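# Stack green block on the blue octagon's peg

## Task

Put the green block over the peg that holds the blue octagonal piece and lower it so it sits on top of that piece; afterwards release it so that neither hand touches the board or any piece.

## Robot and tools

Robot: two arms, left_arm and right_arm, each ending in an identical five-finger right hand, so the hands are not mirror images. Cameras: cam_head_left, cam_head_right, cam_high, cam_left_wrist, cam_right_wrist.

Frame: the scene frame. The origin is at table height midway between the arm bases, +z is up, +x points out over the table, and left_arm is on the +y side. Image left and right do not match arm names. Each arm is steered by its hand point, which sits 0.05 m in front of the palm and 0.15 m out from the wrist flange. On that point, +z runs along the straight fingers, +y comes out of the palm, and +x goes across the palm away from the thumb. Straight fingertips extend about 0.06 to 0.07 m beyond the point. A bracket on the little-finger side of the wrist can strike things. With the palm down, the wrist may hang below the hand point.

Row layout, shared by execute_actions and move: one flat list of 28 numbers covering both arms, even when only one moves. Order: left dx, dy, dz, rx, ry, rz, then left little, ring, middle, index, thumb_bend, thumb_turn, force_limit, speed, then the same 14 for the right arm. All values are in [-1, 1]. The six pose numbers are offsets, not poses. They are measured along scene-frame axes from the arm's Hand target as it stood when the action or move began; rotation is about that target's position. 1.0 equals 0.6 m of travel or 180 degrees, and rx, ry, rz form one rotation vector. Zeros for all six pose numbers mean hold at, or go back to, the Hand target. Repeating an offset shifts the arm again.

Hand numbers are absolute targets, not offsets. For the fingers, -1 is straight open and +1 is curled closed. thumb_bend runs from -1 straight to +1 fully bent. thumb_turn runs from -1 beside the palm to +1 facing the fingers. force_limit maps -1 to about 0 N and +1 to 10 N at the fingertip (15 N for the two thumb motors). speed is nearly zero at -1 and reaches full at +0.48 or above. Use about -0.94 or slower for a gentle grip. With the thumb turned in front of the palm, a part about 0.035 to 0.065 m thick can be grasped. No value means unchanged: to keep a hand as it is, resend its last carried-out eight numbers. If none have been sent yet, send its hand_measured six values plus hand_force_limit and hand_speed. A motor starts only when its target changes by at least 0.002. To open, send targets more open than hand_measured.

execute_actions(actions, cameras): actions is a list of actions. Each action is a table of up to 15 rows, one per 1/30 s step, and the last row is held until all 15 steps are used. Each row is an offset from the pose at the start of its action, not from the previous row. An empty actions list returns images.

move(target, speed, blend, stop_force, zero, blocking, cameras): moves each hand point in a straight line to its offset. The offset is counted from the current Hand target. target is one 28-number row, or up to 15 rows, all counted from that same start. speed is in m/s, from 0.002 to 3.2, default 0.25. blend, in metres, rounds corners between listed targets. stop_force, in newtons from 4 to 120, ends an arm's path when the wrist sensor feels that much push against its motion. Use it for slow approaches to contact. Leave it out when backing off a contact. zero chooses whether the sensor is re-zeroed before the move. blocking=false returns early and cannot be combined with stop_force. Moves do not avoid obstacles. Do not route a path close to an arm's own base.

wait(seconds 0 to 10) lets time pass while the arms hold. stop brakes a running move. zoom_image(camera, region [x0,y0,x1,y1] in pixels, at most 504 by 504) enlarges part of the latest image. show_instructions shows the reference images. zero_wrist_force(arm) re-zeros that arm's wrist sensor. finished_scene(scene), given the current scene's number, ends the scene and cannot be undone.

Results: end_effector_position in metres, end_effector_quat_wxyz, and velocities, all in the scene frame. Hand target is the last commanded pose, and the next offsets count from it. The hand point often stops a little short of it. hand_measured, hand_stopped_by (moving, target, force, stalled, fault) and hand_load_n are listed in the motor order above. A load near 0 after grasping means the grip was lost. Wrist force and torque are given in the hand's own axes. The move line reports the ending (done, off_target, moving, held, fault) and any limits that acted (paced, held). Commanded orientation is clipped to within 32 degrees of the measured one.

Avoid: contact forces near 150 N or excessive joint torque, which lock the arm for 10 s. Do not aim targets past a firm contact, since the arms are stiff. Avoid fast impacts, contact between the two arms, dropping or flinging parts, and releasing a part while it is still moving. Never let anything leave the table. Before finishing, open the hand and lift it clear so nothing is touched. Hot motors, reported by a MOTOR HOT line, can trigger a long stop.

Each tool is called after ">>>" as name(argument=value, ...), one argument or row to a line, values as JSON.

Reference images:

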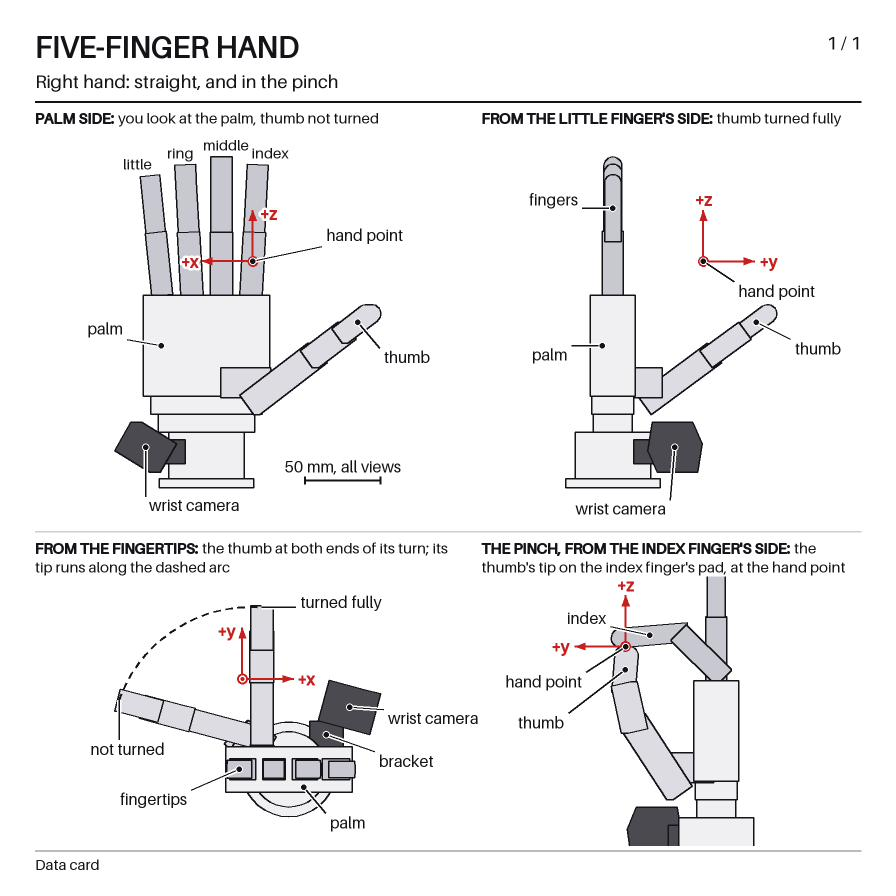

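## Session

>>> execute_actions(
  actions=[],
)

Scene clock: 0.00 s.
left_arm: end_effector_position=(+0.7651, +0.7404, +0.1316) hand_measured=(-1.000, -1.000, -1.000, -1.000, -1.000, -1.000) hand_load_n=(+0.0, +0.0, +0.0, +0.0, +0.0, +0.0) hand_stopped_by=(target, target, target, target, target, target) hand_force_limit=0.00 hand_speed=-0.80 end_effector_quat_wxyz=(+0.019, +0.808, +0.588, +0.028) | right_arm: end_effector_position=(+0.4897, +0.3103, +0.2491) hand_measured=(-1.000, -1.000, -1.000, -1.000, -1.000, -1.000) hand_load_n=(+0.0, +0.0, +0.0, +0.0, +0.0, +0.0) hand_stopped_by=(target, target, target, target, target, target) hand_force_limit=0.00 hand_speed=-0.80 end_effector_quat_wxyz=(-0.001, +0.476, +0.880, +0.000)
Joint positions: left_arm=[-0.069 -0.938 1.433 1.008 1.565 0.273] | right_arm=[0.902 -0.619 0.653 1.537 1.569 0.315]
Joint velocities: within noise
Joint torques (N m): no reading
Wrist force (N): no reading
Wrist torque (N m): no reading
Wrist force, peak (N): no reading
Hand target: left_arm +0.7651, +0.7404, +0.1316; +0.019, +0.808, +0.588, +0.028 | right_arm +0.4897, +0.3103, +0.2491; -0.001, +0.476, +0.880, +0.000
camera_calibration:
cam_left_wrist: T_world_to_cam=[[0.994736, -0.0964075, 0.0347155, -0.6872], [-0.100998, -0.865309, 0.490958, 0.653915], [-0.0172924, -0.49188, -0.870491, 0.607516], [0, 0, 0, 1]] pos_world=[0.760132, 0.798412, 0.231649]
cam_right_wrist: T_world_to_cam=[[0.636599, 0.770979, 0.0182473, -0.557762], [0.661046, -0.557708, 0.501976, -0.27241], [0.39719, -0.307496, -0.864689, 0.231393], [0, 0, 0, 1]] pos_world=[0.443239, 0.34925, 0.347004]

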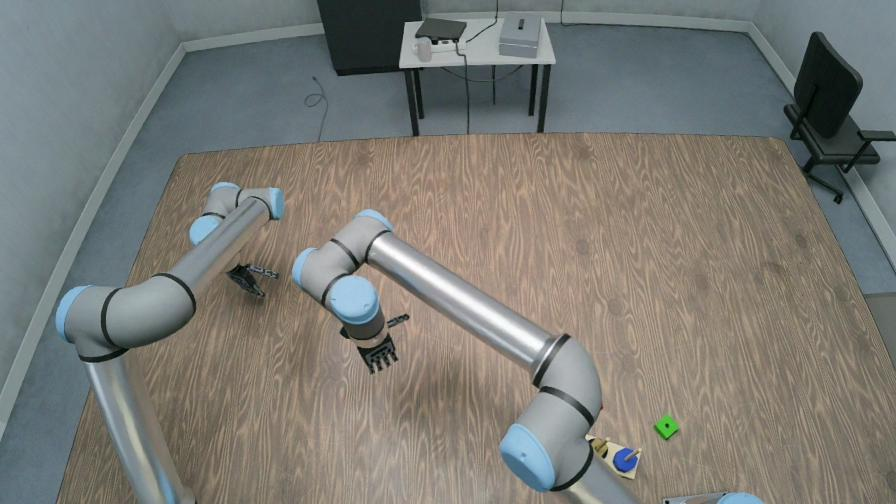

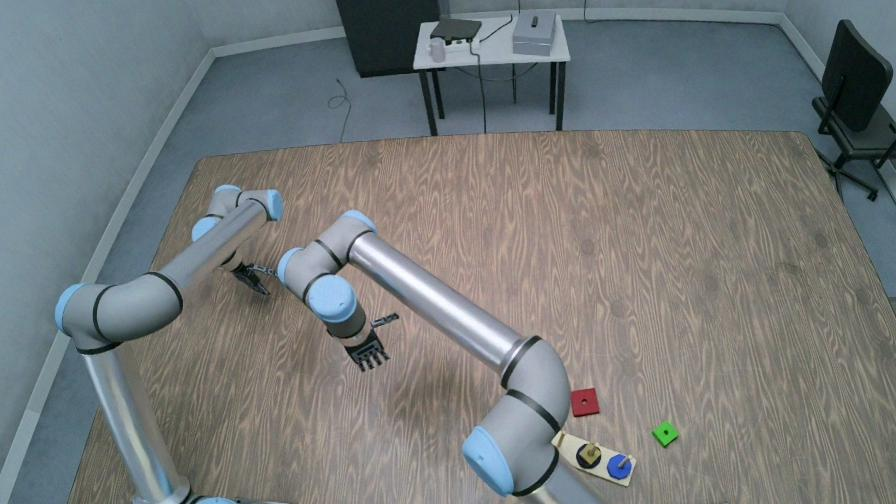

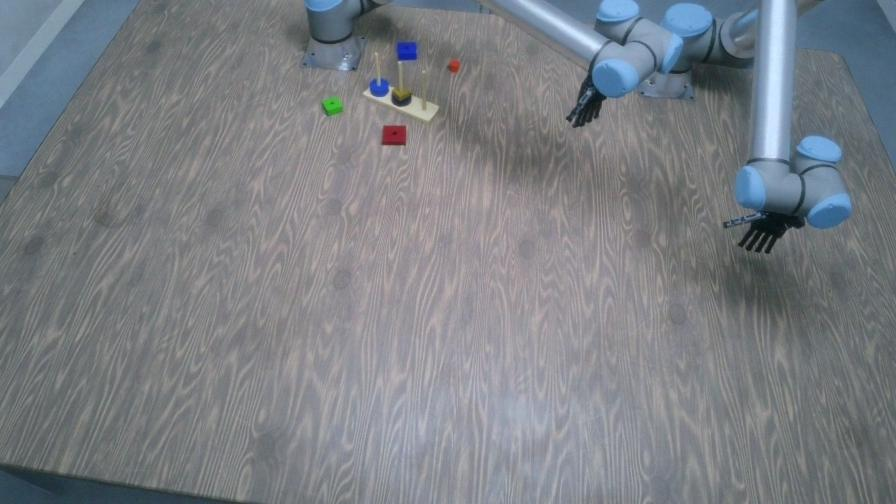

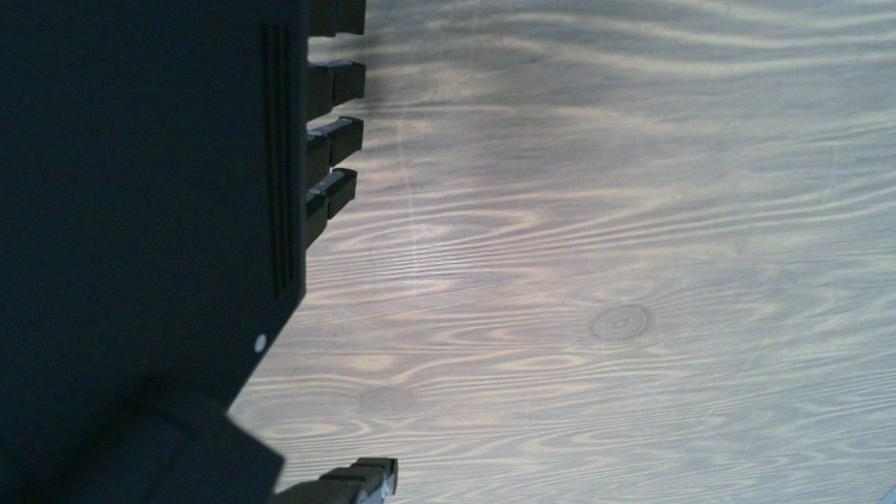

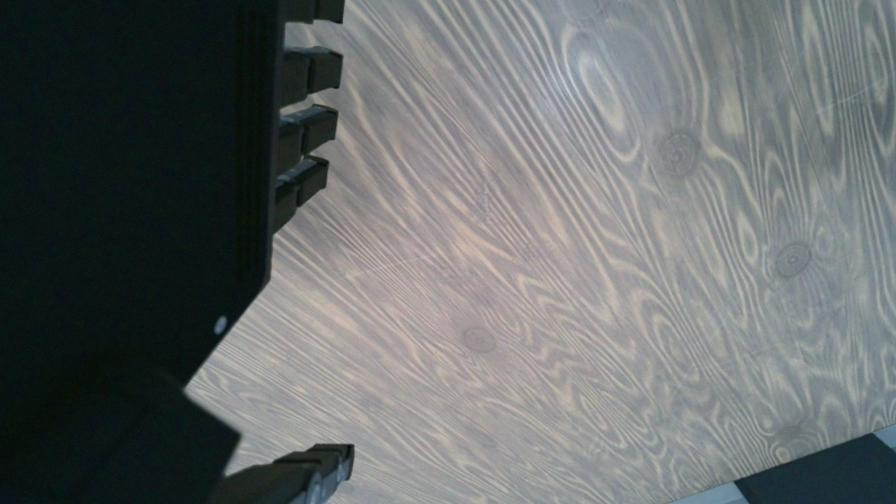

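>>> zoom_image(
  camera="cam_high",
  region=[310, 30, 470, 160],
)

>>> zoom_image(
  camera="cam_head_right",
  region=[540, 370, 700, 500],
)

Scaled by 3.150 from the camera's 896x504 image, which has a finer 1280x720 frame.

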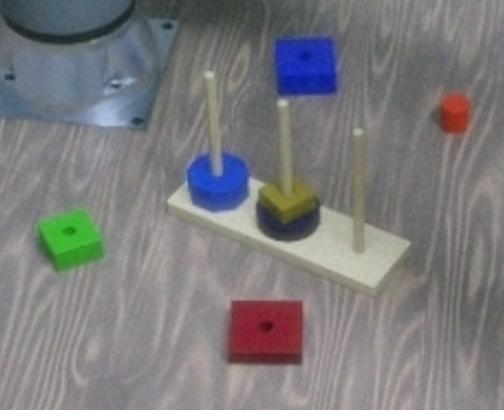

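Scaled by 3.150 from the camera's 896x504 image, which has a finer 1280x720 frame.

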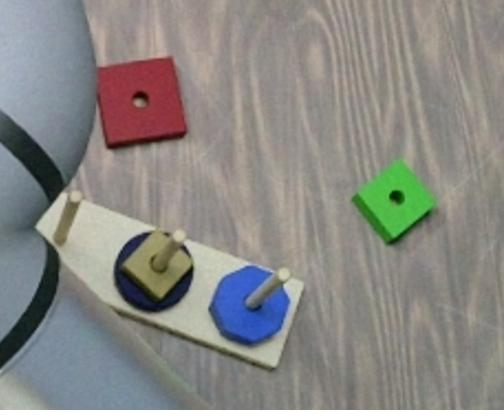

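>>> move(
  target=[0,0,0,0,0,0,-1,-1,-1,-1,-1,-1,0,-0.8,-0.2162,-0.8505,0.135,0,0,0,1,0.98,-0.5,-0.5,-1,1,0.5,0.1],
  speed=0.35,
  cameras=["cam_high","cam_right_wrist"],
)

Scene clock: 133.57 s.
left_arm: end_effector_position=(+0.7651, +0.7404, +0.1316) hand_measured=(-1.000, -1.000, -1.000, -1.000, -1.000, -1.000) hand_load_n=(+0.0, +0.0, +0.0, +0.0, +0.0, +0.0) hand_stopped_by=(target, target, target, target, target, target) hand_force_limit=0.00 hand_speed=-0.80 end_effector_quat_wxyz=(+0.019, +0.808, +0.588, +0.028) | right_arm: end_effector_position=(+0.3600, -0.1999, +0.3301) hand_measured=(+1.000, +0.980, -0.500, -0.500, -1.000, +1.000) hand_load_n=(+0.0, +0.0, +0.0, +0.0, +0.0, +0.0) hand_stopped_by=(target, target, target, target, target, target) hand_force_limit=0.50 hand_speed=0.10 end_effector_quat_wxyz=(-0.001, +0.476, +0.880, +0.000)
Joint positions: left_arm=[-0.069 -0.938 1.433 1.008 1.565 0.273] | right_arm=[0.432 -1.533 1.883 1.223 1.57 -0.154]
Joint torques (N m): left_arm=[-1.66 -91.18 -35.34 3.64 0.11 -0.02] | right_arm=[-13.93 -51.41 -30.29 2.34 -1.03 -1.86]
Wrist force (N): left_arm=[-0.2 0.2 0.0] | right_arm=[-0.1 -0.2 0.3]
Wrist torque (N m): left_arm=[0.03 0.03 0.00] | right_arm=[-0.05 0.04 0.03]
Wrist force, peak (N): left_arm=[-0.6 0.8 -0.1] | right_arm=[2.3 2.3 0.3]
Hand target: left_arm +0.7651, +0.7404, +0.1316; +0.019, +0.808, +0.588, +0.028 | right_arm +0.3600, -0.2000, +0.3301; -0.001, +0.476, +0.880, +0.000
Off the commanded pose: left_arm 0.000 m, 0 deg | right_arm 0.000 m, 0 deg.
move: done
camera_calibration:
cam_right_wrist: T_world_to_cam=[[0.636676, 0.770916, 0.0182278, -0.0832681], [0.661044, -0.557802, 0.501874, -0.511901], [0.39707, -0.307482, -0.864748, 0.196099], [0, 0, 0, 1]] pos_world=[0.313539, -0.16105, 0.428004]
Images, in order (width x height): cam_high 896x504, cam_right_wrist 896x504.

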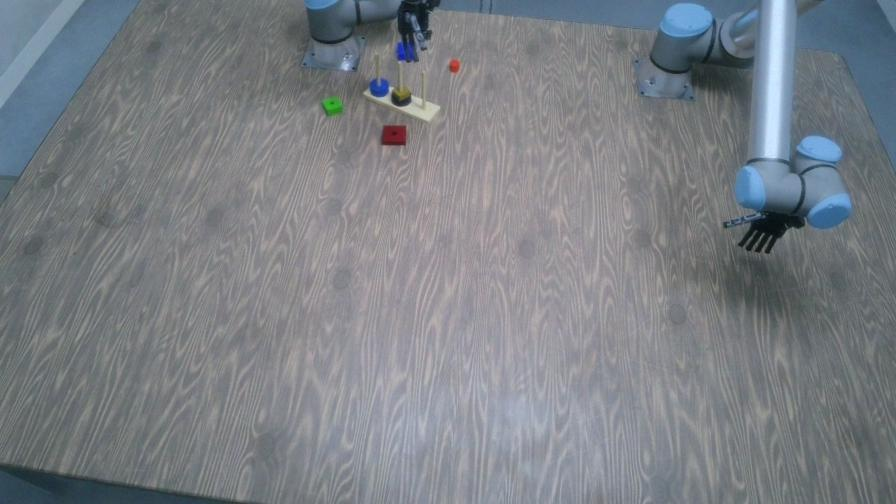

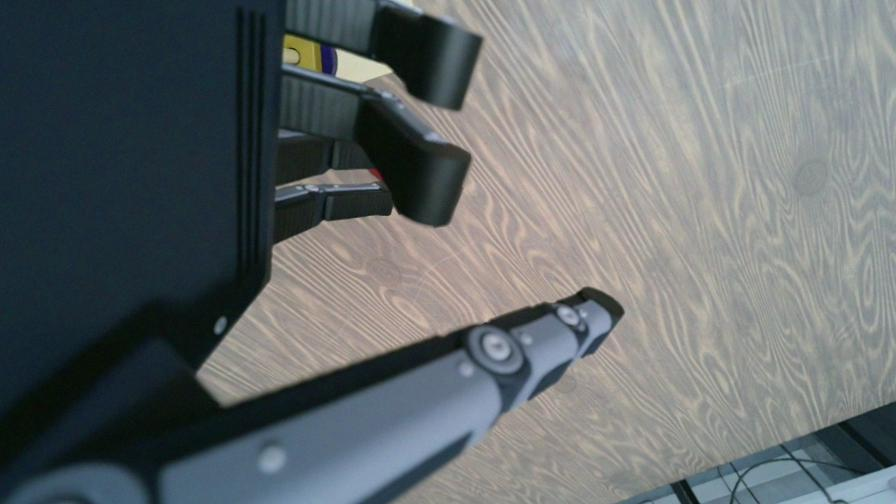

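>>> move(
  target=[0,0,0,0,0,0,-1,-1,-1,-1,-1,-1,0,-0.8,-0.15,-0.45,-0.1,-0.2707,0.1604,-0.0676,1,0.98,-0.5,-0.5,-1,1,0.5,0.1],
  speed=0.35,
  cameras=["cam_high","cam_right_wrist"],
)

Scene clock: 140.43 s.
left_arm: end_effector_position=(+0.7651, +0.7404, +0.1316) hand_measured=(-1.000, -1.000, -1.000, -1.000, -1.000, -1.000) hand_load_n=(+0.0, +0.0, +0.0, +0.0, +0.0, +0.0) hand_stopped_by=(target, target, target, target, target, target) hand_force_limit=0.00 hand_speed=-0.80 end_effector_quat_wxyz=(+0.019, +0.808, +0.588, +0.028) | right_arm: end_effector_position=(+0.2700, -0.4699, +0.2701) hand_measured=(+1.000, +0.980, -0.500, -0.500, -1.000, +1.000) hand_load_n=(+0.0, +0.0, +0.0, +0.0, +0.0, +0.0) hand_stopped_by=(target, target, target, target, target, target) hand_force_limit=0.50 hand_speed=0.10 end_effector_quat_wxyz=(-0.019, +0.506, +0.721, -0.473)
Joint positions: left_arm=[-0.069 -0.938 1.433 1.008 1.565 0.273] | right_arm=[0.252 -1.352 2.189 1.602 2.118 0.156]
Joint torques (N m): left_arm=[-2.87 -91.45 -35.04 3.68 -0.04 0.12] | right_arm=[-4.1 -35.24 -18.13 4.43 2.62 2.13]
Wrist force (N): left_arm=[0.2 0.1 -0.7] | right_arm=[-0.2 0.0 0.0]
Wrist torque (N m): left_arm=[0.06 -0.01 0.02] | right_arm=[-0.02 0.08 0.27]
Wrist force, peak (N): left_arm=[-0.1 1.2 -0.1] | right_arm=[-0.5 0.2 1.3]
Hand target: left_arm +0.7651, +0.7404, +0.1316; +0.019, +0.808, +0.588, +0.028 | right_arm +0.2700, -0.4700, +0.2701; -0.019, +0.506, +0.721, -0.473
Off the commanded pose: left_arm 0.000 m, 0 deg | right_arm 0.000 m, 0 deg.
move: done
camera_calibration:
cam_right_wrist: T_world_to_cam=[[0.54418, 0.273004, -0.793307, 0.193375], [0.834293, -0.275782, 0.477389, -0.480606], [-0.0884509, -0.921636, -0.377841, -0.192077], [0, 0, 0, 1]] pos_world=[0.278746, -0.36236, 0.310268]
Images, in order (width x height): cam_high 896x504, cam_right_wrist 896x504.

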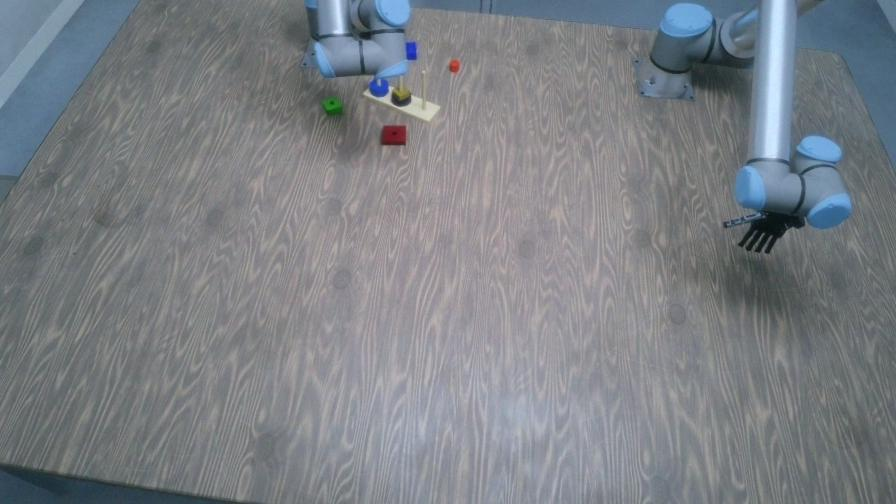

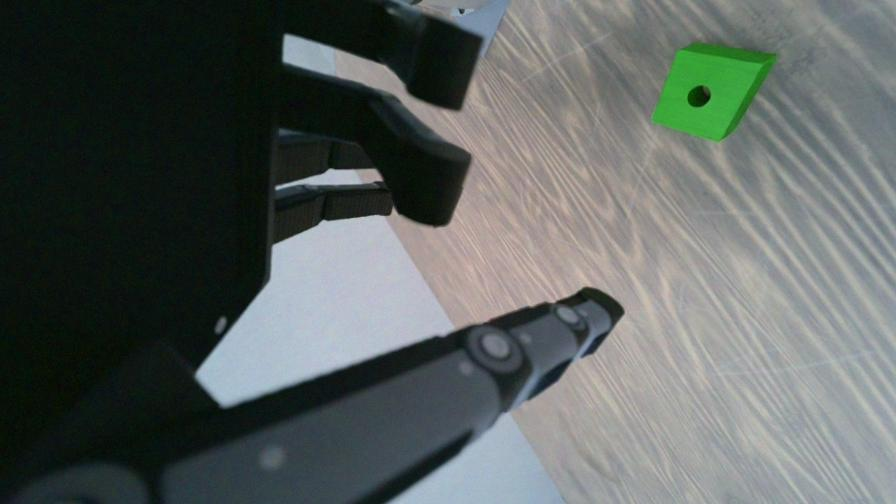

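>>> zoom_image(
  camera="cam_right_wrist",
  region=[640, 20, 800, 160],
)

Scaled by 3.150 from the camera's 896x504 image, which has a finer 1280x720 frame.

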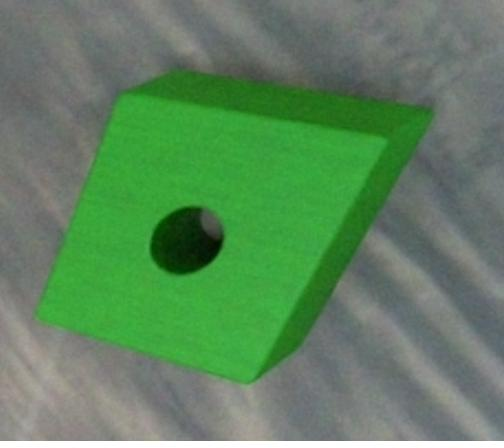

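>>> move(
  target=[0,0,0,0,0,0,-1,-1,-1,-1,-1,-1,0,-0.8,-0.0215,-0.0497,-0.3085,0,0,0.009,1,0.98,-0.65,-0.35,-1,1,0.5,0.1],
  speed=0.2,
  cameras=["cam_right_wrist"],
)

>>> zoom_image(
  camera="cam_right_wrist",
  region=[460, 60, 740, 320],
)

Scene clock: 206.80 s.
left_arm: end_effector_position=(+0.7651, +0.7404, +0.1316) hand_measured=(-1.000, -1.000, -1.000, -1.000, -1.000, -1.000) hand_load_n=(+0.0, +0.0, +0.0, +0.0, +0.0, +0.0) hand_stopped_by=(target, target, target, target, target, target) hand_force_limit=0.00 hand_speed=-0.80 end_effector_quat_wxyz=(+0.019, +0.808, +0.588, +0.028) | right_arm: end_effector_position=(+0.2571, -0.4998, +0.0851) hand_measured=(+1.000, +0.980, -0.650, -0.350, -1.000, +1.000) hand_load_n=(+0.0, +0.0, +0.0, +0.0, +0.0, +0.0) hand_stopped_by=(target, target, target, target, target, target) hand_force_limit=0.50 hand_speed=0.10 end_effector_quat_wxyz=(-0.013, +0.496, +0.728, -0.474)
Joint positions: left_arm=[-0.069 -0.938 1.433 1.008 1.565 0.273] | right_arm=[0.197 -1.054 2.299 1.159 2.181 0.091]
Joint torques (N m): left_arm=[-2 -90.9 -35.38 3.64 -0.01 -0.08] | right_arm=[13.76 -31.64 -15.39 1.95 -1.72 3.17]
Wrist force (N): left_arm=[-0.2 0.5 0.2] | right_arm=[-0.1 -0.2 -0.1]
Wrist torque (N m): left_arm=[0.06 0.04 0.00] | right_arm=[-0.03 0.03 0.22]
Wrist force, peak (N): left_arm=[0.4 0.6 -0.7] | right_arm=[-1.1 -1.4 -1.7]
Hand target: left_arm +0.7651, +0.7404, +0.1316; +0.019, +0.808, +0.588, +0.028 | right_arm +0.2571, -0.4998, +0.0850; -0.013, +0.496, +0.728, -0.474
Off the commanded pose: left_arm 0.000 m, 0 deg | right_arm 0.000 m, 0 deg.
move: done
camera_calibration:
cam_right_wrist: T_world_to_cam=[[0.536135, 0.288046, -0.793467, 0.0714996], [0.841822, -0.251951, 0.477344, -0.379713], [-0.062418, -0.923878, -0.377563, -0.29854], [0, 0, 0, 1]] pos_world=[0.262683, -0.392079, 0.125269]
Images, in order (width x height): cam_right_wrist 896x504.

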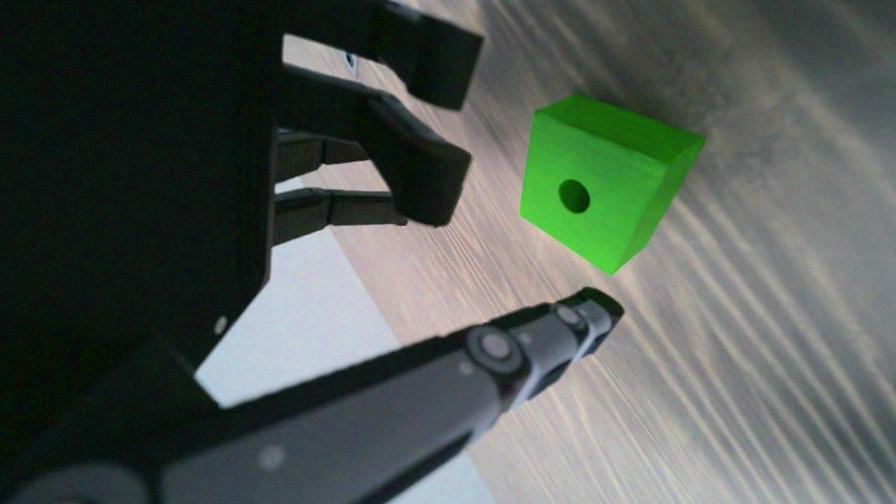

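Scaled by 1.800 from the camera's 896x504 image, which has a finer 1280x720 frame.

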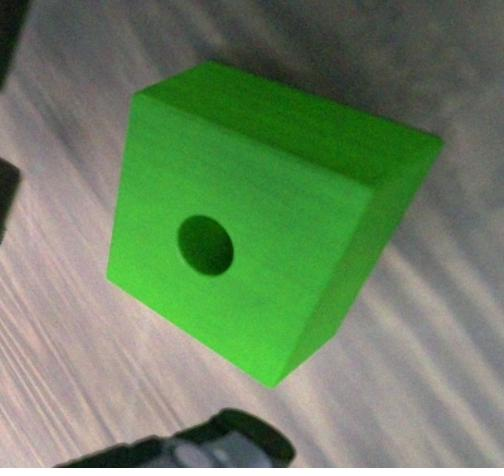

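>>> move(
  target=[0,0,0,0,0,0,-1,-1,-1,-1,-1,-1,0,-0.8,0,0,-0.0913,0,0,0,1,0.98,-0.65,-0.35,-1,1,0.5,0.1],
  speed=0.05,
  stop_force=4.5,
  cameras=["cam_right_wrist"],
)

Scene clock: 227.20 s.
left_arm: end_effector_position=(+0.7651, +0.7404, +0.1316) hand_measured=(-1.000, -1.000, -1.000, -1.000, -1.000, -1.000) hand_load_n=(+0.0, +0.0, +0.0, +0.0, +0.0, +0.0) hand_stopped_by=(target, target, target, target, target, target) hand_force_limit=0.00 hand_speed=-0.80 end_effector_quat_wxyz=(+0.019, +0.808, +0.588, +0.028) | right_arm: end_effector_position=(+0.2571, -0.4998, +0.0302) hand_measured=(+1.000, +0.980, -0.650, -0.350, -1.000, +1.000) hand_load_n=(+0.0, +0.0, -0.5, +0.0, +0.0, +0.0) hand_stopped_by=(target, target, target, target, target, target) hand_force_limit=0.50 hand_speed=0.10 end_effector_quat_wxyz=(-0.013, +0.496, +0.728, -0.474)
Joint positions: left_arm=[-0.069 -0.938 1.433 1.008 1.565 0.273] | right_arm=[0.197 -0.939 2.292 1.051 2.181 0.091]
Joint torques (N m): left_arm=[-1.55 -90.22 -34.92 3.49 -0.27 -0.29] | right_arm=[-5.32 -67.06 -0.02 3.22 2.31 -0.13]
Wrist force (N): left_arm=[0.1 0.0 -0.1] | right_arm=[-0.3 -0.1 -0.3]
Wrist torque (N m): left_arm=[0.00 0.00 0.00] | right_arm=[0.01 0.07 0.17]
Wrist force, peak (N): left_arm=[-0.2 0.6 -0.7] | right_arm=[-0.3 -0.7 -0.5]
Hand target: left_arm +0.7651, +0.7404, +0.1316; +0.019, +0.808, +0.588, +0.028 | right_arm +0.2571, -0.4998, +0.0302; -0.013, +0.496, +0.728, -0.474
Off the commanded pose: left_arm 0.000 m, 0 deg | right_arm 0.000 m, 0 deg.
move: done
camera_calibration:
cam_right_wrist: T_world_to_cam=[[0.536205, 0.288074, -0.793408, 0.0278977], [0.841784, -0.251897, 0.477439, -0.353457], [-0.0623194, -0.923884, -0.377565, -0.319205], [0, 0, 0, 1]] pos_world=[0.262683, -0.39198, 0.0703682]
Images, in order (width x height): cam_right_wrist 896x504.

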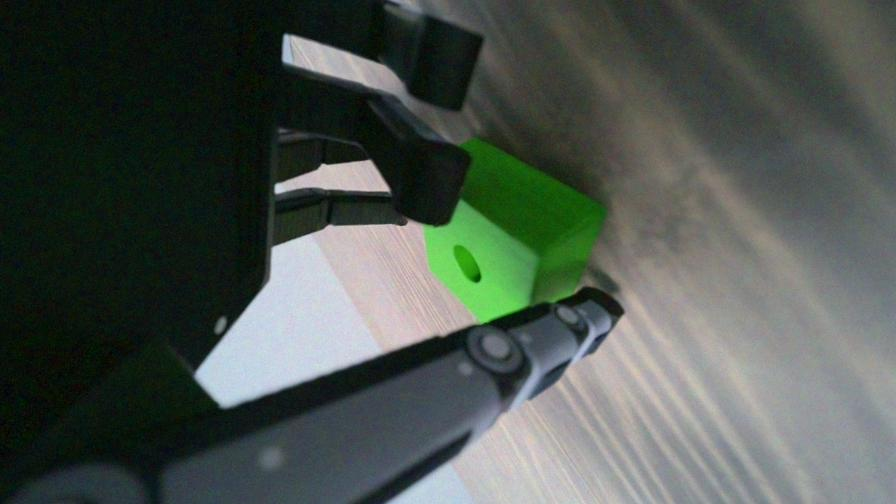

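>>> move(
  target=[
    [0,0,0,0,0,0,-1,-1,-1,-1,-1,-1,0,-0.8,0,0,0,0,0,0,1,0.98,-0.65,-0.35,-0.82,1,-0.1,-0.85],
    [0,0,0,0,0,0,-1,-1,-1,-1,-1,-1,0,-0.8,0,0,0,0,0,0,1,0.98,-0.65,0.4,-0.82,1,-0.1,-0.88],
    [0,0,0,0,0,0,-1,-1,-1,-1,-1,-1,0,-0.8,0,0,0.0133,0,0,0,1,0.98,0.4,0.41,-0.82,1,-0.1,-0.85],
  ],
  speed=0.05,
  cameras=["cam_right_wrist"],
)

Scene clock: 243.77 s.
left_arm: end_effector_position=(+0.7651, +0.7404, +0.1316) hand_measured=(-1.000, -1.000, -1.000, -1.000, -1.000, -1.000) hand_load_n=(+0.0, +0.0, +0.0, +0.0, +0.0, +0.0) hand_stopped_by=(target, target, target, target, target, target) hand_force_limit=0.00 hand_speed=-0.80 end_effector_quat_wxyz=(+0.019, +0.808, +0.588, +0.028) | right_arm: end_effector_position=(+0.2571, -0.4998, +0.0382) hand_measured=(+1.000, +0.980, -0.054, -0.030, -0.822, +1.000) hand_load_n=(+0.0, +0.0, +5.0, +4.0, +8.5, -0.5) hand_stopped_by=(target, target, force, force, target, target) hand_force_limit=-0.10 hand_speed=-0.85 end_effector_quat_wxyz=(-0.013, +0.496, +0.728, -0.474)
Joint positions: left_arm=[-0.069 -0.938 1.433 1.008 1.565 0.273] | right_arm=[0.197 -0.956 2.293 1.066 2.181 0.091]
Joint torques (N m): left_arm=[-2.56 -90.06 -35.28 3.74 -0.08 -0.34] | right_arm=[-9.02 -34.15 -12.63 2.43 1.27 -1.08]
Wrist force (N): left_arm=[-0.2 0.6 0.0] | right_arm=[0.2 0.2 0.2]
Wrist torque (N m): left_arm=[0.10 0.03 0.01] | right_arm=[0.00 0.01 0.17]
Wrist force, peak (N): left_arm=[-0.4 0.7 -0.7] | right_arm=[-1.1 -2.9 -1.7]
Hand target: left_arm +0.7651, +0.7404, +0.1316; +0.019, +0.808, +0.588, +0.028 | right_arm +0.2571, -0.4998, +0.0382; -0.013, +0.496, +0.728, -0.474
Off the commanded pose: left_arm 0.000 m, 0 deg | right_arm 0.000 m, 0 deg.
move: done
camera_calibration:
cam_right_wrist: T_world_to_cam=[[0.536205, 0.288074, -0.793408, 0.034245], [0.841784, -0.251897, 0.477439, -0.357277], [-0.0623194, -0.923884, -0.377565, -0.316184], [0, 0, 0, 1]] pos_world=[0.262683, -0.39198, 0.0783682]
Images, in order (width x height): cam_right_wrist 896x504.

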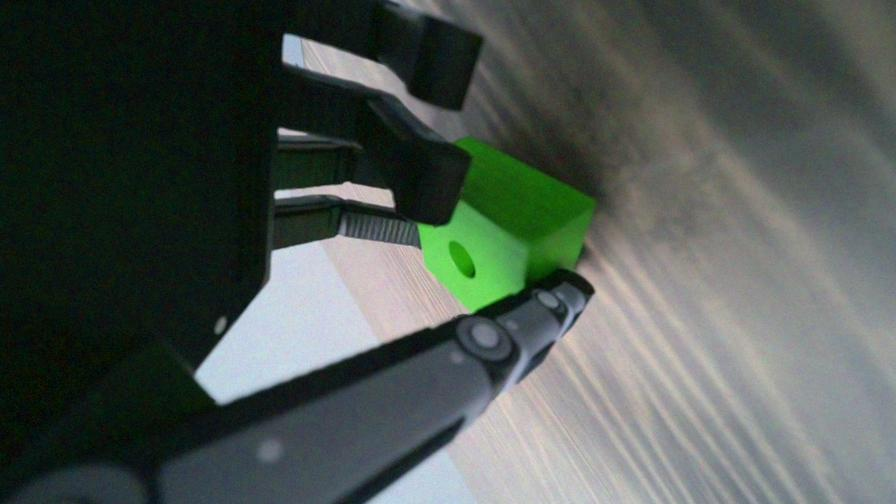

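>>> move(
  target=[0,0,0,0,0,0,-1,-1,-1,-1,-1,-1,0,-0.8,0,0,0.333,0,0,0,1,0.98,0.4,0.41,-0.82,1,-0.1,-0.85],
  speed=0.15,
  cameras=["cam_right_wrist"],
)

>>> zoom_image(
  camera="cam_right_wrist",
  region=[400, 120, 640, 340],
)

Scene clock: 254.17 s.
left_arm: end_effector_position=(+0.7651, +0.7404, +0.1316) hand_measured=(-1.000, -1.000, -1.000, -1.000, -1.000, -1.000) hand_load_n=(+0.0, +0.0, +0.0, +0.0, +0.0, +0.0) hand_stopped_by=(target, target, target, target, target, target) hand_force_limit=0.00 hand_speed=-0.80 end_effector_quat_wxyz=(+0.019, +0.808, +0.588, +0.028) | right_arm: end_effector_position=(+0.2571, -0.4998, +0.2380) hand_measured=(+1.000, +0.980, -0.054, -0.030, -0.822, +1.000) hand_load_n=(+0.0, +0.0, +5.0, +4.0, +8.0, -0.5) hand_stopped_by=(target, target, force, force, target, target) hand_force_limit=-0.10 hand_speed=-0.85 end_effector_quat_wxyz=(-0.013, +0.496, +0.728, -0.474)
Joint positions: left_arm=[-0.069 -0.938 1.433 1.008 1.565 0.273] | right_arm=[0.197 -1.345 2.26 1.489 2.181 0.091]
Joint torques (N m): left_arm=[-1.45 -90.1 -35.25 3.5 -0.2 -0.54] | right_arm=[11.65 -47.98 -18.6 5.78 -2.16 2.4]
Wrist force (N): left_arm=[0.2 0.5 -0.3] | right_arm=[0.3 0.1 0.1]
Wrist torque (N m): left_arm=[0.09 -0.01 0.03] | right_arm=[-0.02 -0.01 0.18]
Wrist force, peak (N): left_arm=[0.0 0.5 -1.0] | right_arm=[1.1 1.4 1.4]
Hand target: left_arm +0.7651, +0.7404, +0.1316; +0.019, +0.808, +0.588, +0.028 | right_arm +0.2571, -0.4998, +0.2380; -0.013, +0.496, +0.728, -0.474
Off the commanded pose: left_arm 0.000 m, 0 deg | right_arm 0.000 m, 0 deg.
move: done
camera_calibration:
cam_right_wrist: T_world_to_cam=[[0.536317, 0.28804, -0.793346, 0.192682], [0.841713, -0.251936, 0.477544, -0.452804], [-0.0623209, -0.923884, -0.377564, -0.240833], [0, 0, 0, 1]] pos_world=[0.262783, -0.392079, 0.278168]
Images, in order (width x height): cam_right_wrist 896x504.

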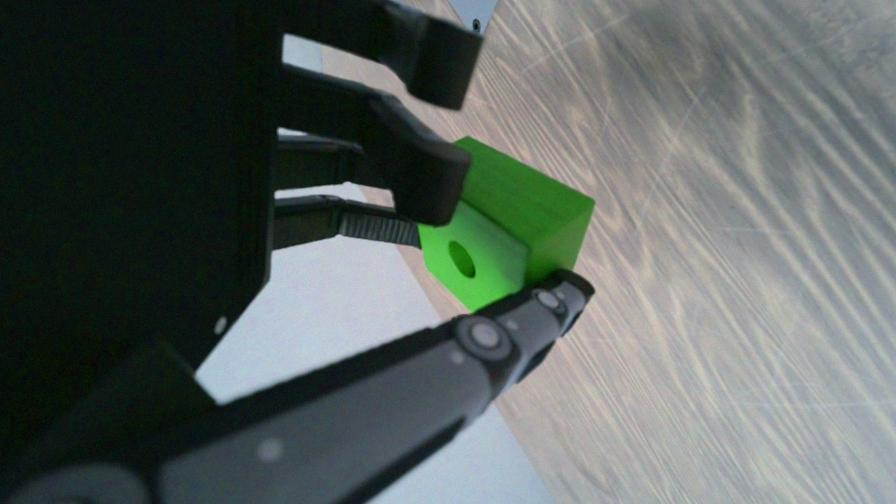

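Scaled by 2.100 from the camera's 896x504 image, which has a finer 1280x720 frame.

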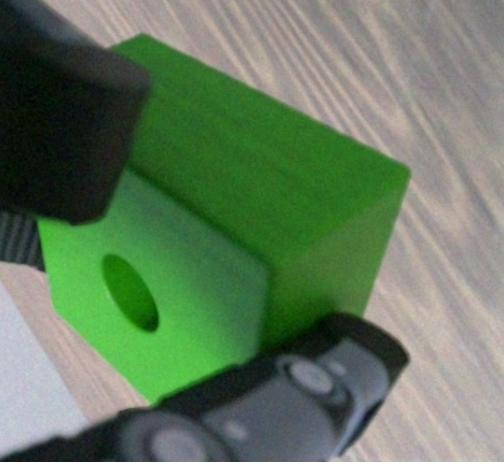

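>>> move(
  target=[0,0,0,0,0,0,-1,-1,-1,-1,-1,-1,0,-0.8,-0.1178,0.2352,0,0,0,0.202,1,0.98,0.4,0.41,-0.82,1,-0.1,-0.85],
  speed=0.2,
  cameras=["all"],
)

>>> zoom_image(
  camera="cam_right_wrist",
  region=[420, 0, 896, 340],
)

>>> zoom_image(
  camera="cam_high",
  region=[350, 20, 430, 100],
)

Scene clock: 341.17 s.
left_arm: end_effector_position=(+0.7651, +0.7404, +0.1316) hand_measured=(-1.000, -1.000, -1.000, -1.000, -1.000, -1.000) hand_load_n=(+0.0, +0.0, +0.0, +0.0, +0.0, +0.0) hand_stopped_by=(target, target, target, target, target, target) hand_force_limit=0.00 hand_speed=-0.80 end_effector_quat_wxyz=(+0.019, +0.808, +0.588, +0.028) | right_arm: end_effector_position=(+0.1865, -0.3586, +0.2380) hand_measured=(+1.000, +0.980, -0.054, -0.030, -0.822, +1.000) hand_load_n=(+0.0, +0.0, +4.5, +4.0, +8.5, -0.5) hand_stopped_by=(target, target, force, force, target, target) hand_force_limit=-0.10 hand_speed=-0.85 end_effector_quat_wxyz=(+0.136, +0.244, +0.846, -0.454)
Joint positions: left_arm=[-0.069 -0.938 1.433 1.008 1.565 0.273] | right_arm=[0.764 -1.37 2.286 1.454 2.23 0.034]
Joint torques (N m): left_arm=[-3.32 -90.03 -35.15 3.82 -0.19 -0.88] | right_arm=[13.04 -34.47 -16.77 6.01 -1.73 3.43]
Wrist force (N): left_arm=[0.3 0.4 0.1] | right_arm=[-0.2 -0.1 0.3]
Wrist torque (N m): left_arm=[0.05 -0.04 0.03] | right_arm=[-0.09 0.10 0.21]
Wrist force, peak (N): left_arm=[0.1 0.7 -0.7] | right_arm=[-1.2 0.8 0.5]
Hand target: left_arm +0.7651, +0.7404, +0.1316; +0.019, +0.808, +0.588, +0.028 | right_arm +0.1864, -0.3587, +0.2380; +0.136, +0.244, +0.846, -0.454
Off the commanded pose: left_arm 0.000 m, 0 deg | right_arm 0.000 m, 0 deg.
move: done
camera_calibration:
cam_left_wrist: T_world_to_cam=[[0.994736, -0.0964075, 0.0347155, -0.6872], [-0.100998, -0.865309, 0.490958, 0.653915], [-0.0172924, -0.49188, -0.870491, 0.607516], [0, 0, 0, 1]] pos_world=[0.760132, 0.798412, 0.231649]
cam_right_wrist: T_world_to_cam=[[0.261035, 0.549868, -0.793414, 0.335165], [0.827267, 0.296148, 0.477415, -0.158447], [0.497484, -0.780987, -0.377583, -0.167913], [0, 0, 0, 1]] pos_world=[0.127122, -0.268511, 0.278168]

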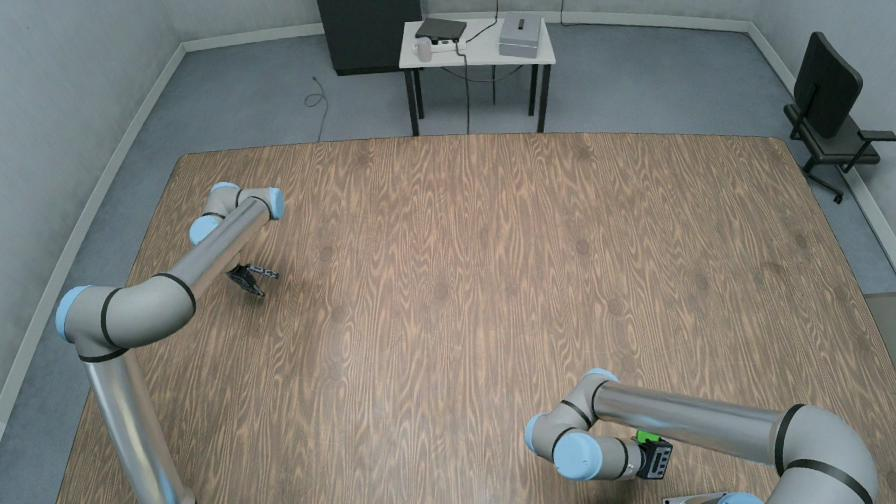

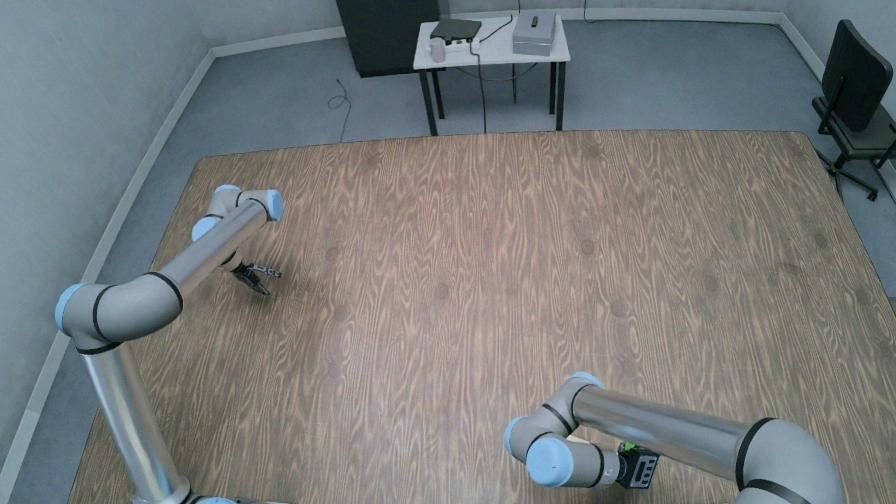

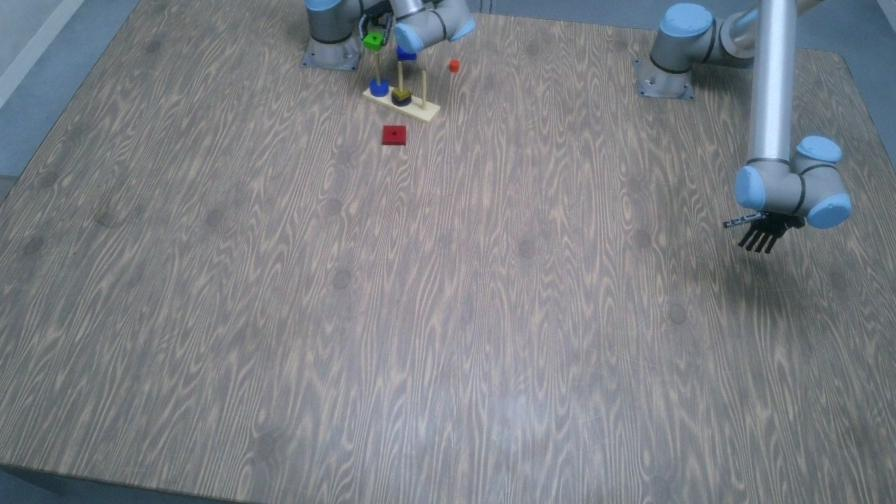

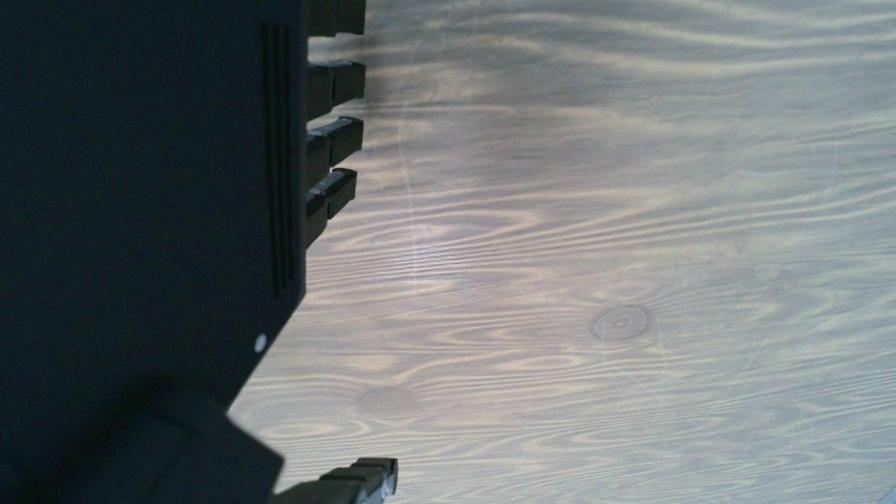

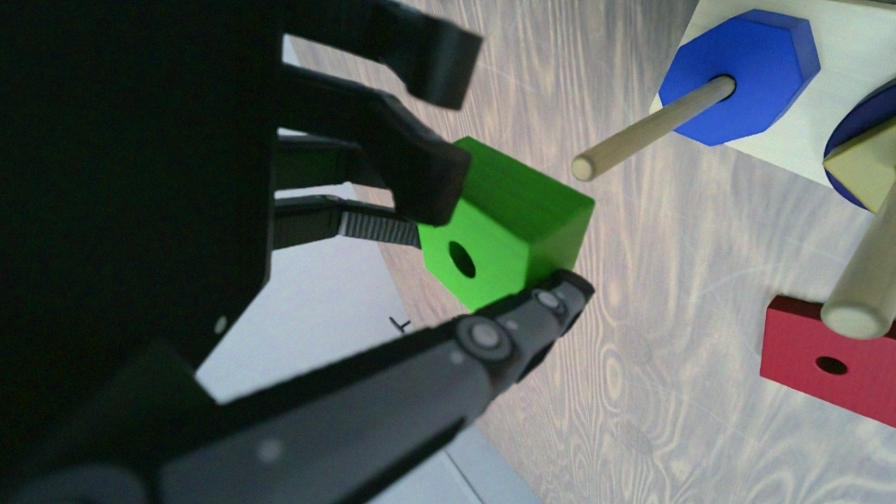

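Scaled by 1.059 from the camera's 896x504 image, which has a finer 1280x720 frame.

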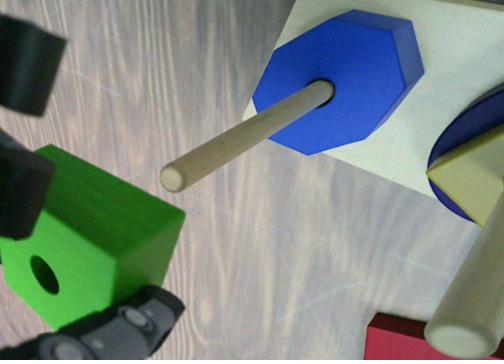

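Scaled by 6.300 from the camera's 896x504 image, which has a finer 1280x720 frame.

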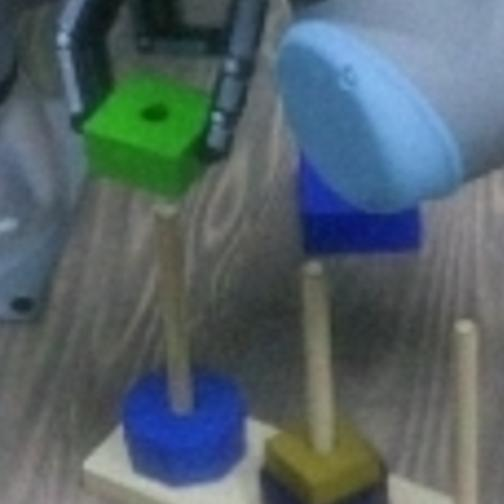

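>>> zoom_image(
  camera="cam_right_wrist",
  region=[560, 60, 760, 210],
)

>>> move(
  target=[0,0,0,0,0,0,-1,-1,-1,-1,-1,-1,0,-0.8,-0.0125,0.0025,-0.0417,0,0,0,1,0.98,0.4,0.41,-0.82,1,-0.1,-0.85],
  speed=0.06,
  cameras=["cam_high","cam_right_wrist"],
)

>>> zoom_image(
  camera="cam_right_wrist",
  region=[500, 60, 740, 240],
)

>>> zoom_image(
  camera="cam_high",
  region=[355, 20, 405, 70],
)

Scaled by 2.520 from the camera's 896x504 image, which has a finer 1280x720 frame.

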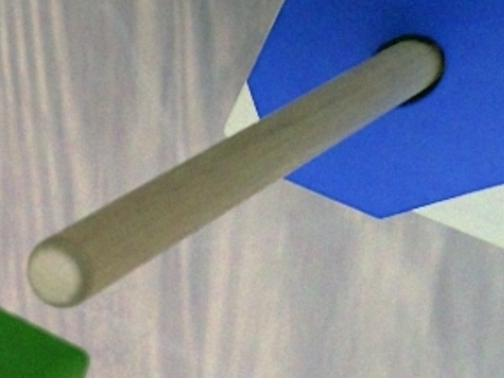

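Scene clock: 407.20 s.
left_arm: end_effector_position=(+0.7651, +0.7404, +0.1316) hand_measured=(-1.000, -1.000, -1.000, -1.000, -1.000, -1.000) hand_load_n=(+0.0, +0.0, +0.0, +0.0, +0.0, +0.0) hand_stopped_by=(target, target, target, target, target, target) hand_force_limit=0.00 hand_speed=-0.80 end_effector_quat_wxyz=(+0.019, +0.808, +0.588, +0.028) | right_arm: end_effector_position=(+0.1788, -0.3572, +0.2130) hand_measured=(+1.000, +0.980, -0.054, -0.030, -0.822, +1.000) hand_load_n=(+0.0, +0.0, +4.5, +4.0, +8.0, -0.5) hand_stopped_by=(target, target, force, force, target, target) hand_force_limit=-0.10 hand_speed=-0.85 end_effector_quat_wxyz=(+0.136, +0.244, +0.846, -0.454)
Joint positions: left_arm=[-0.069 -0.938 1.433 1.008 1.565 0.273] | right_arm=[0.78 -1.327 2.303 1.403 2.218 0.048]
Joint torques (N m): left_arm=[-2.81 -90.22 -35.72 3.27 -0.13 -0.71] | right_arm=[-13.95 -51.78 -26.65 6.28 3.01 -2.13]
Wrist force (N): left_arm=[-0.1 -0.1 0.0] | right_arm=[0.0 0.3 0.0]
Wrist torque (N m): left_arm=[-0.02 0.01 -0.01] | right_arm=[0.01 0.06 -0.03]
Wrist force, peak (N): left_arm=[0.1 1.1 0.2] | right_arm=[-0.9 -0.4 0.1]
Hand target: left_arm +0.7651, +0.7404, +0.1316; +0.019, +0.808, +0.588, +0.028 | right_arm +0.1789, -0.3572, +0.2130; +0.136, +0.244, +0.846, -0.454
Off the commanded pose: left_arm 0.000 m, 0 deg | right_arm 0.000 m, 0 deg.
move: done
camera_calibration:
cam_right_wrist: T_world_to_cam=[[0.260987, 0.549774, -0.793495, 0.316411], [0.82735, 0.29612, 0.477289, -0.140606], [0.497371, -0.781065, -0.377572, -0.172447], [0, 0, 0, 1]] pos_world=[0.119522, -0.26701, 0.253069]
Images, in order (width x height): cam_high 896x504, cam_right_wrist 896x504.

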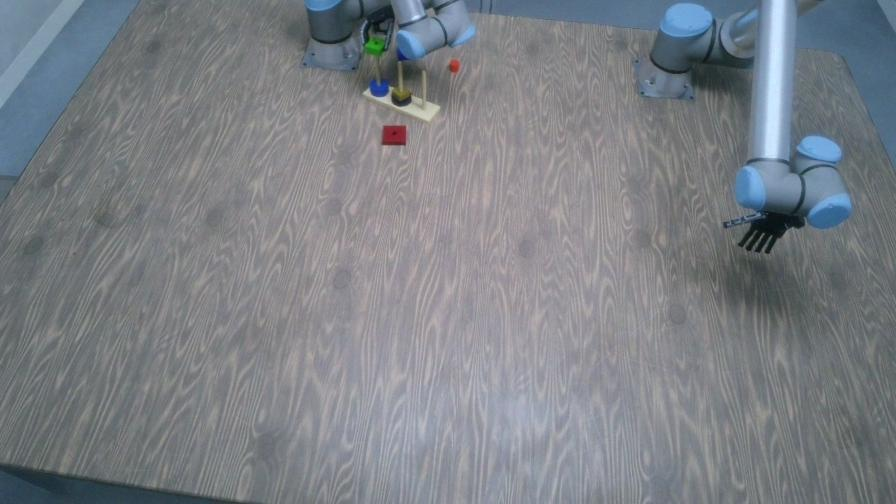

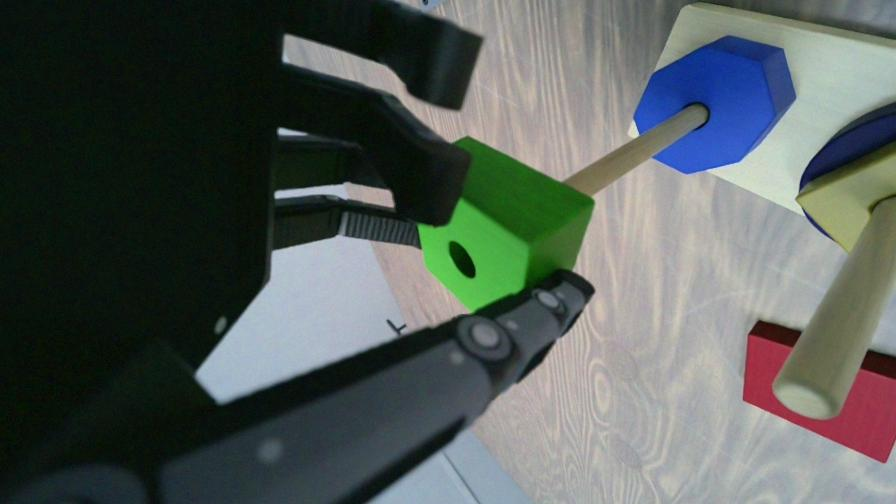

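Scaled by 2.100 from the camera's 896x504 image, which has a finer 1280x720 frame.

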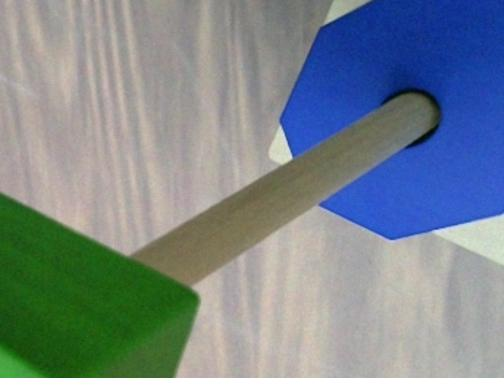

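Scaled by 10.080 from the camera's 896x504 image, which has a finer 1280x720 frame.

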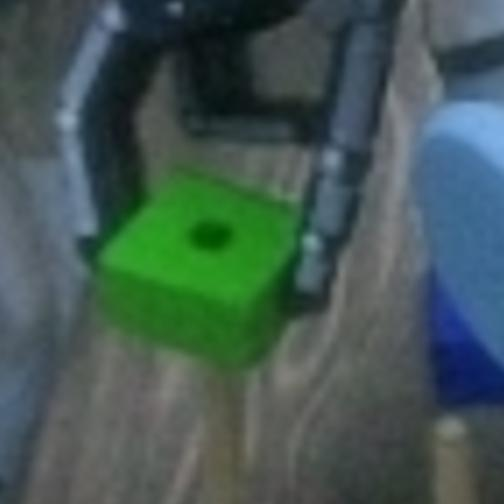

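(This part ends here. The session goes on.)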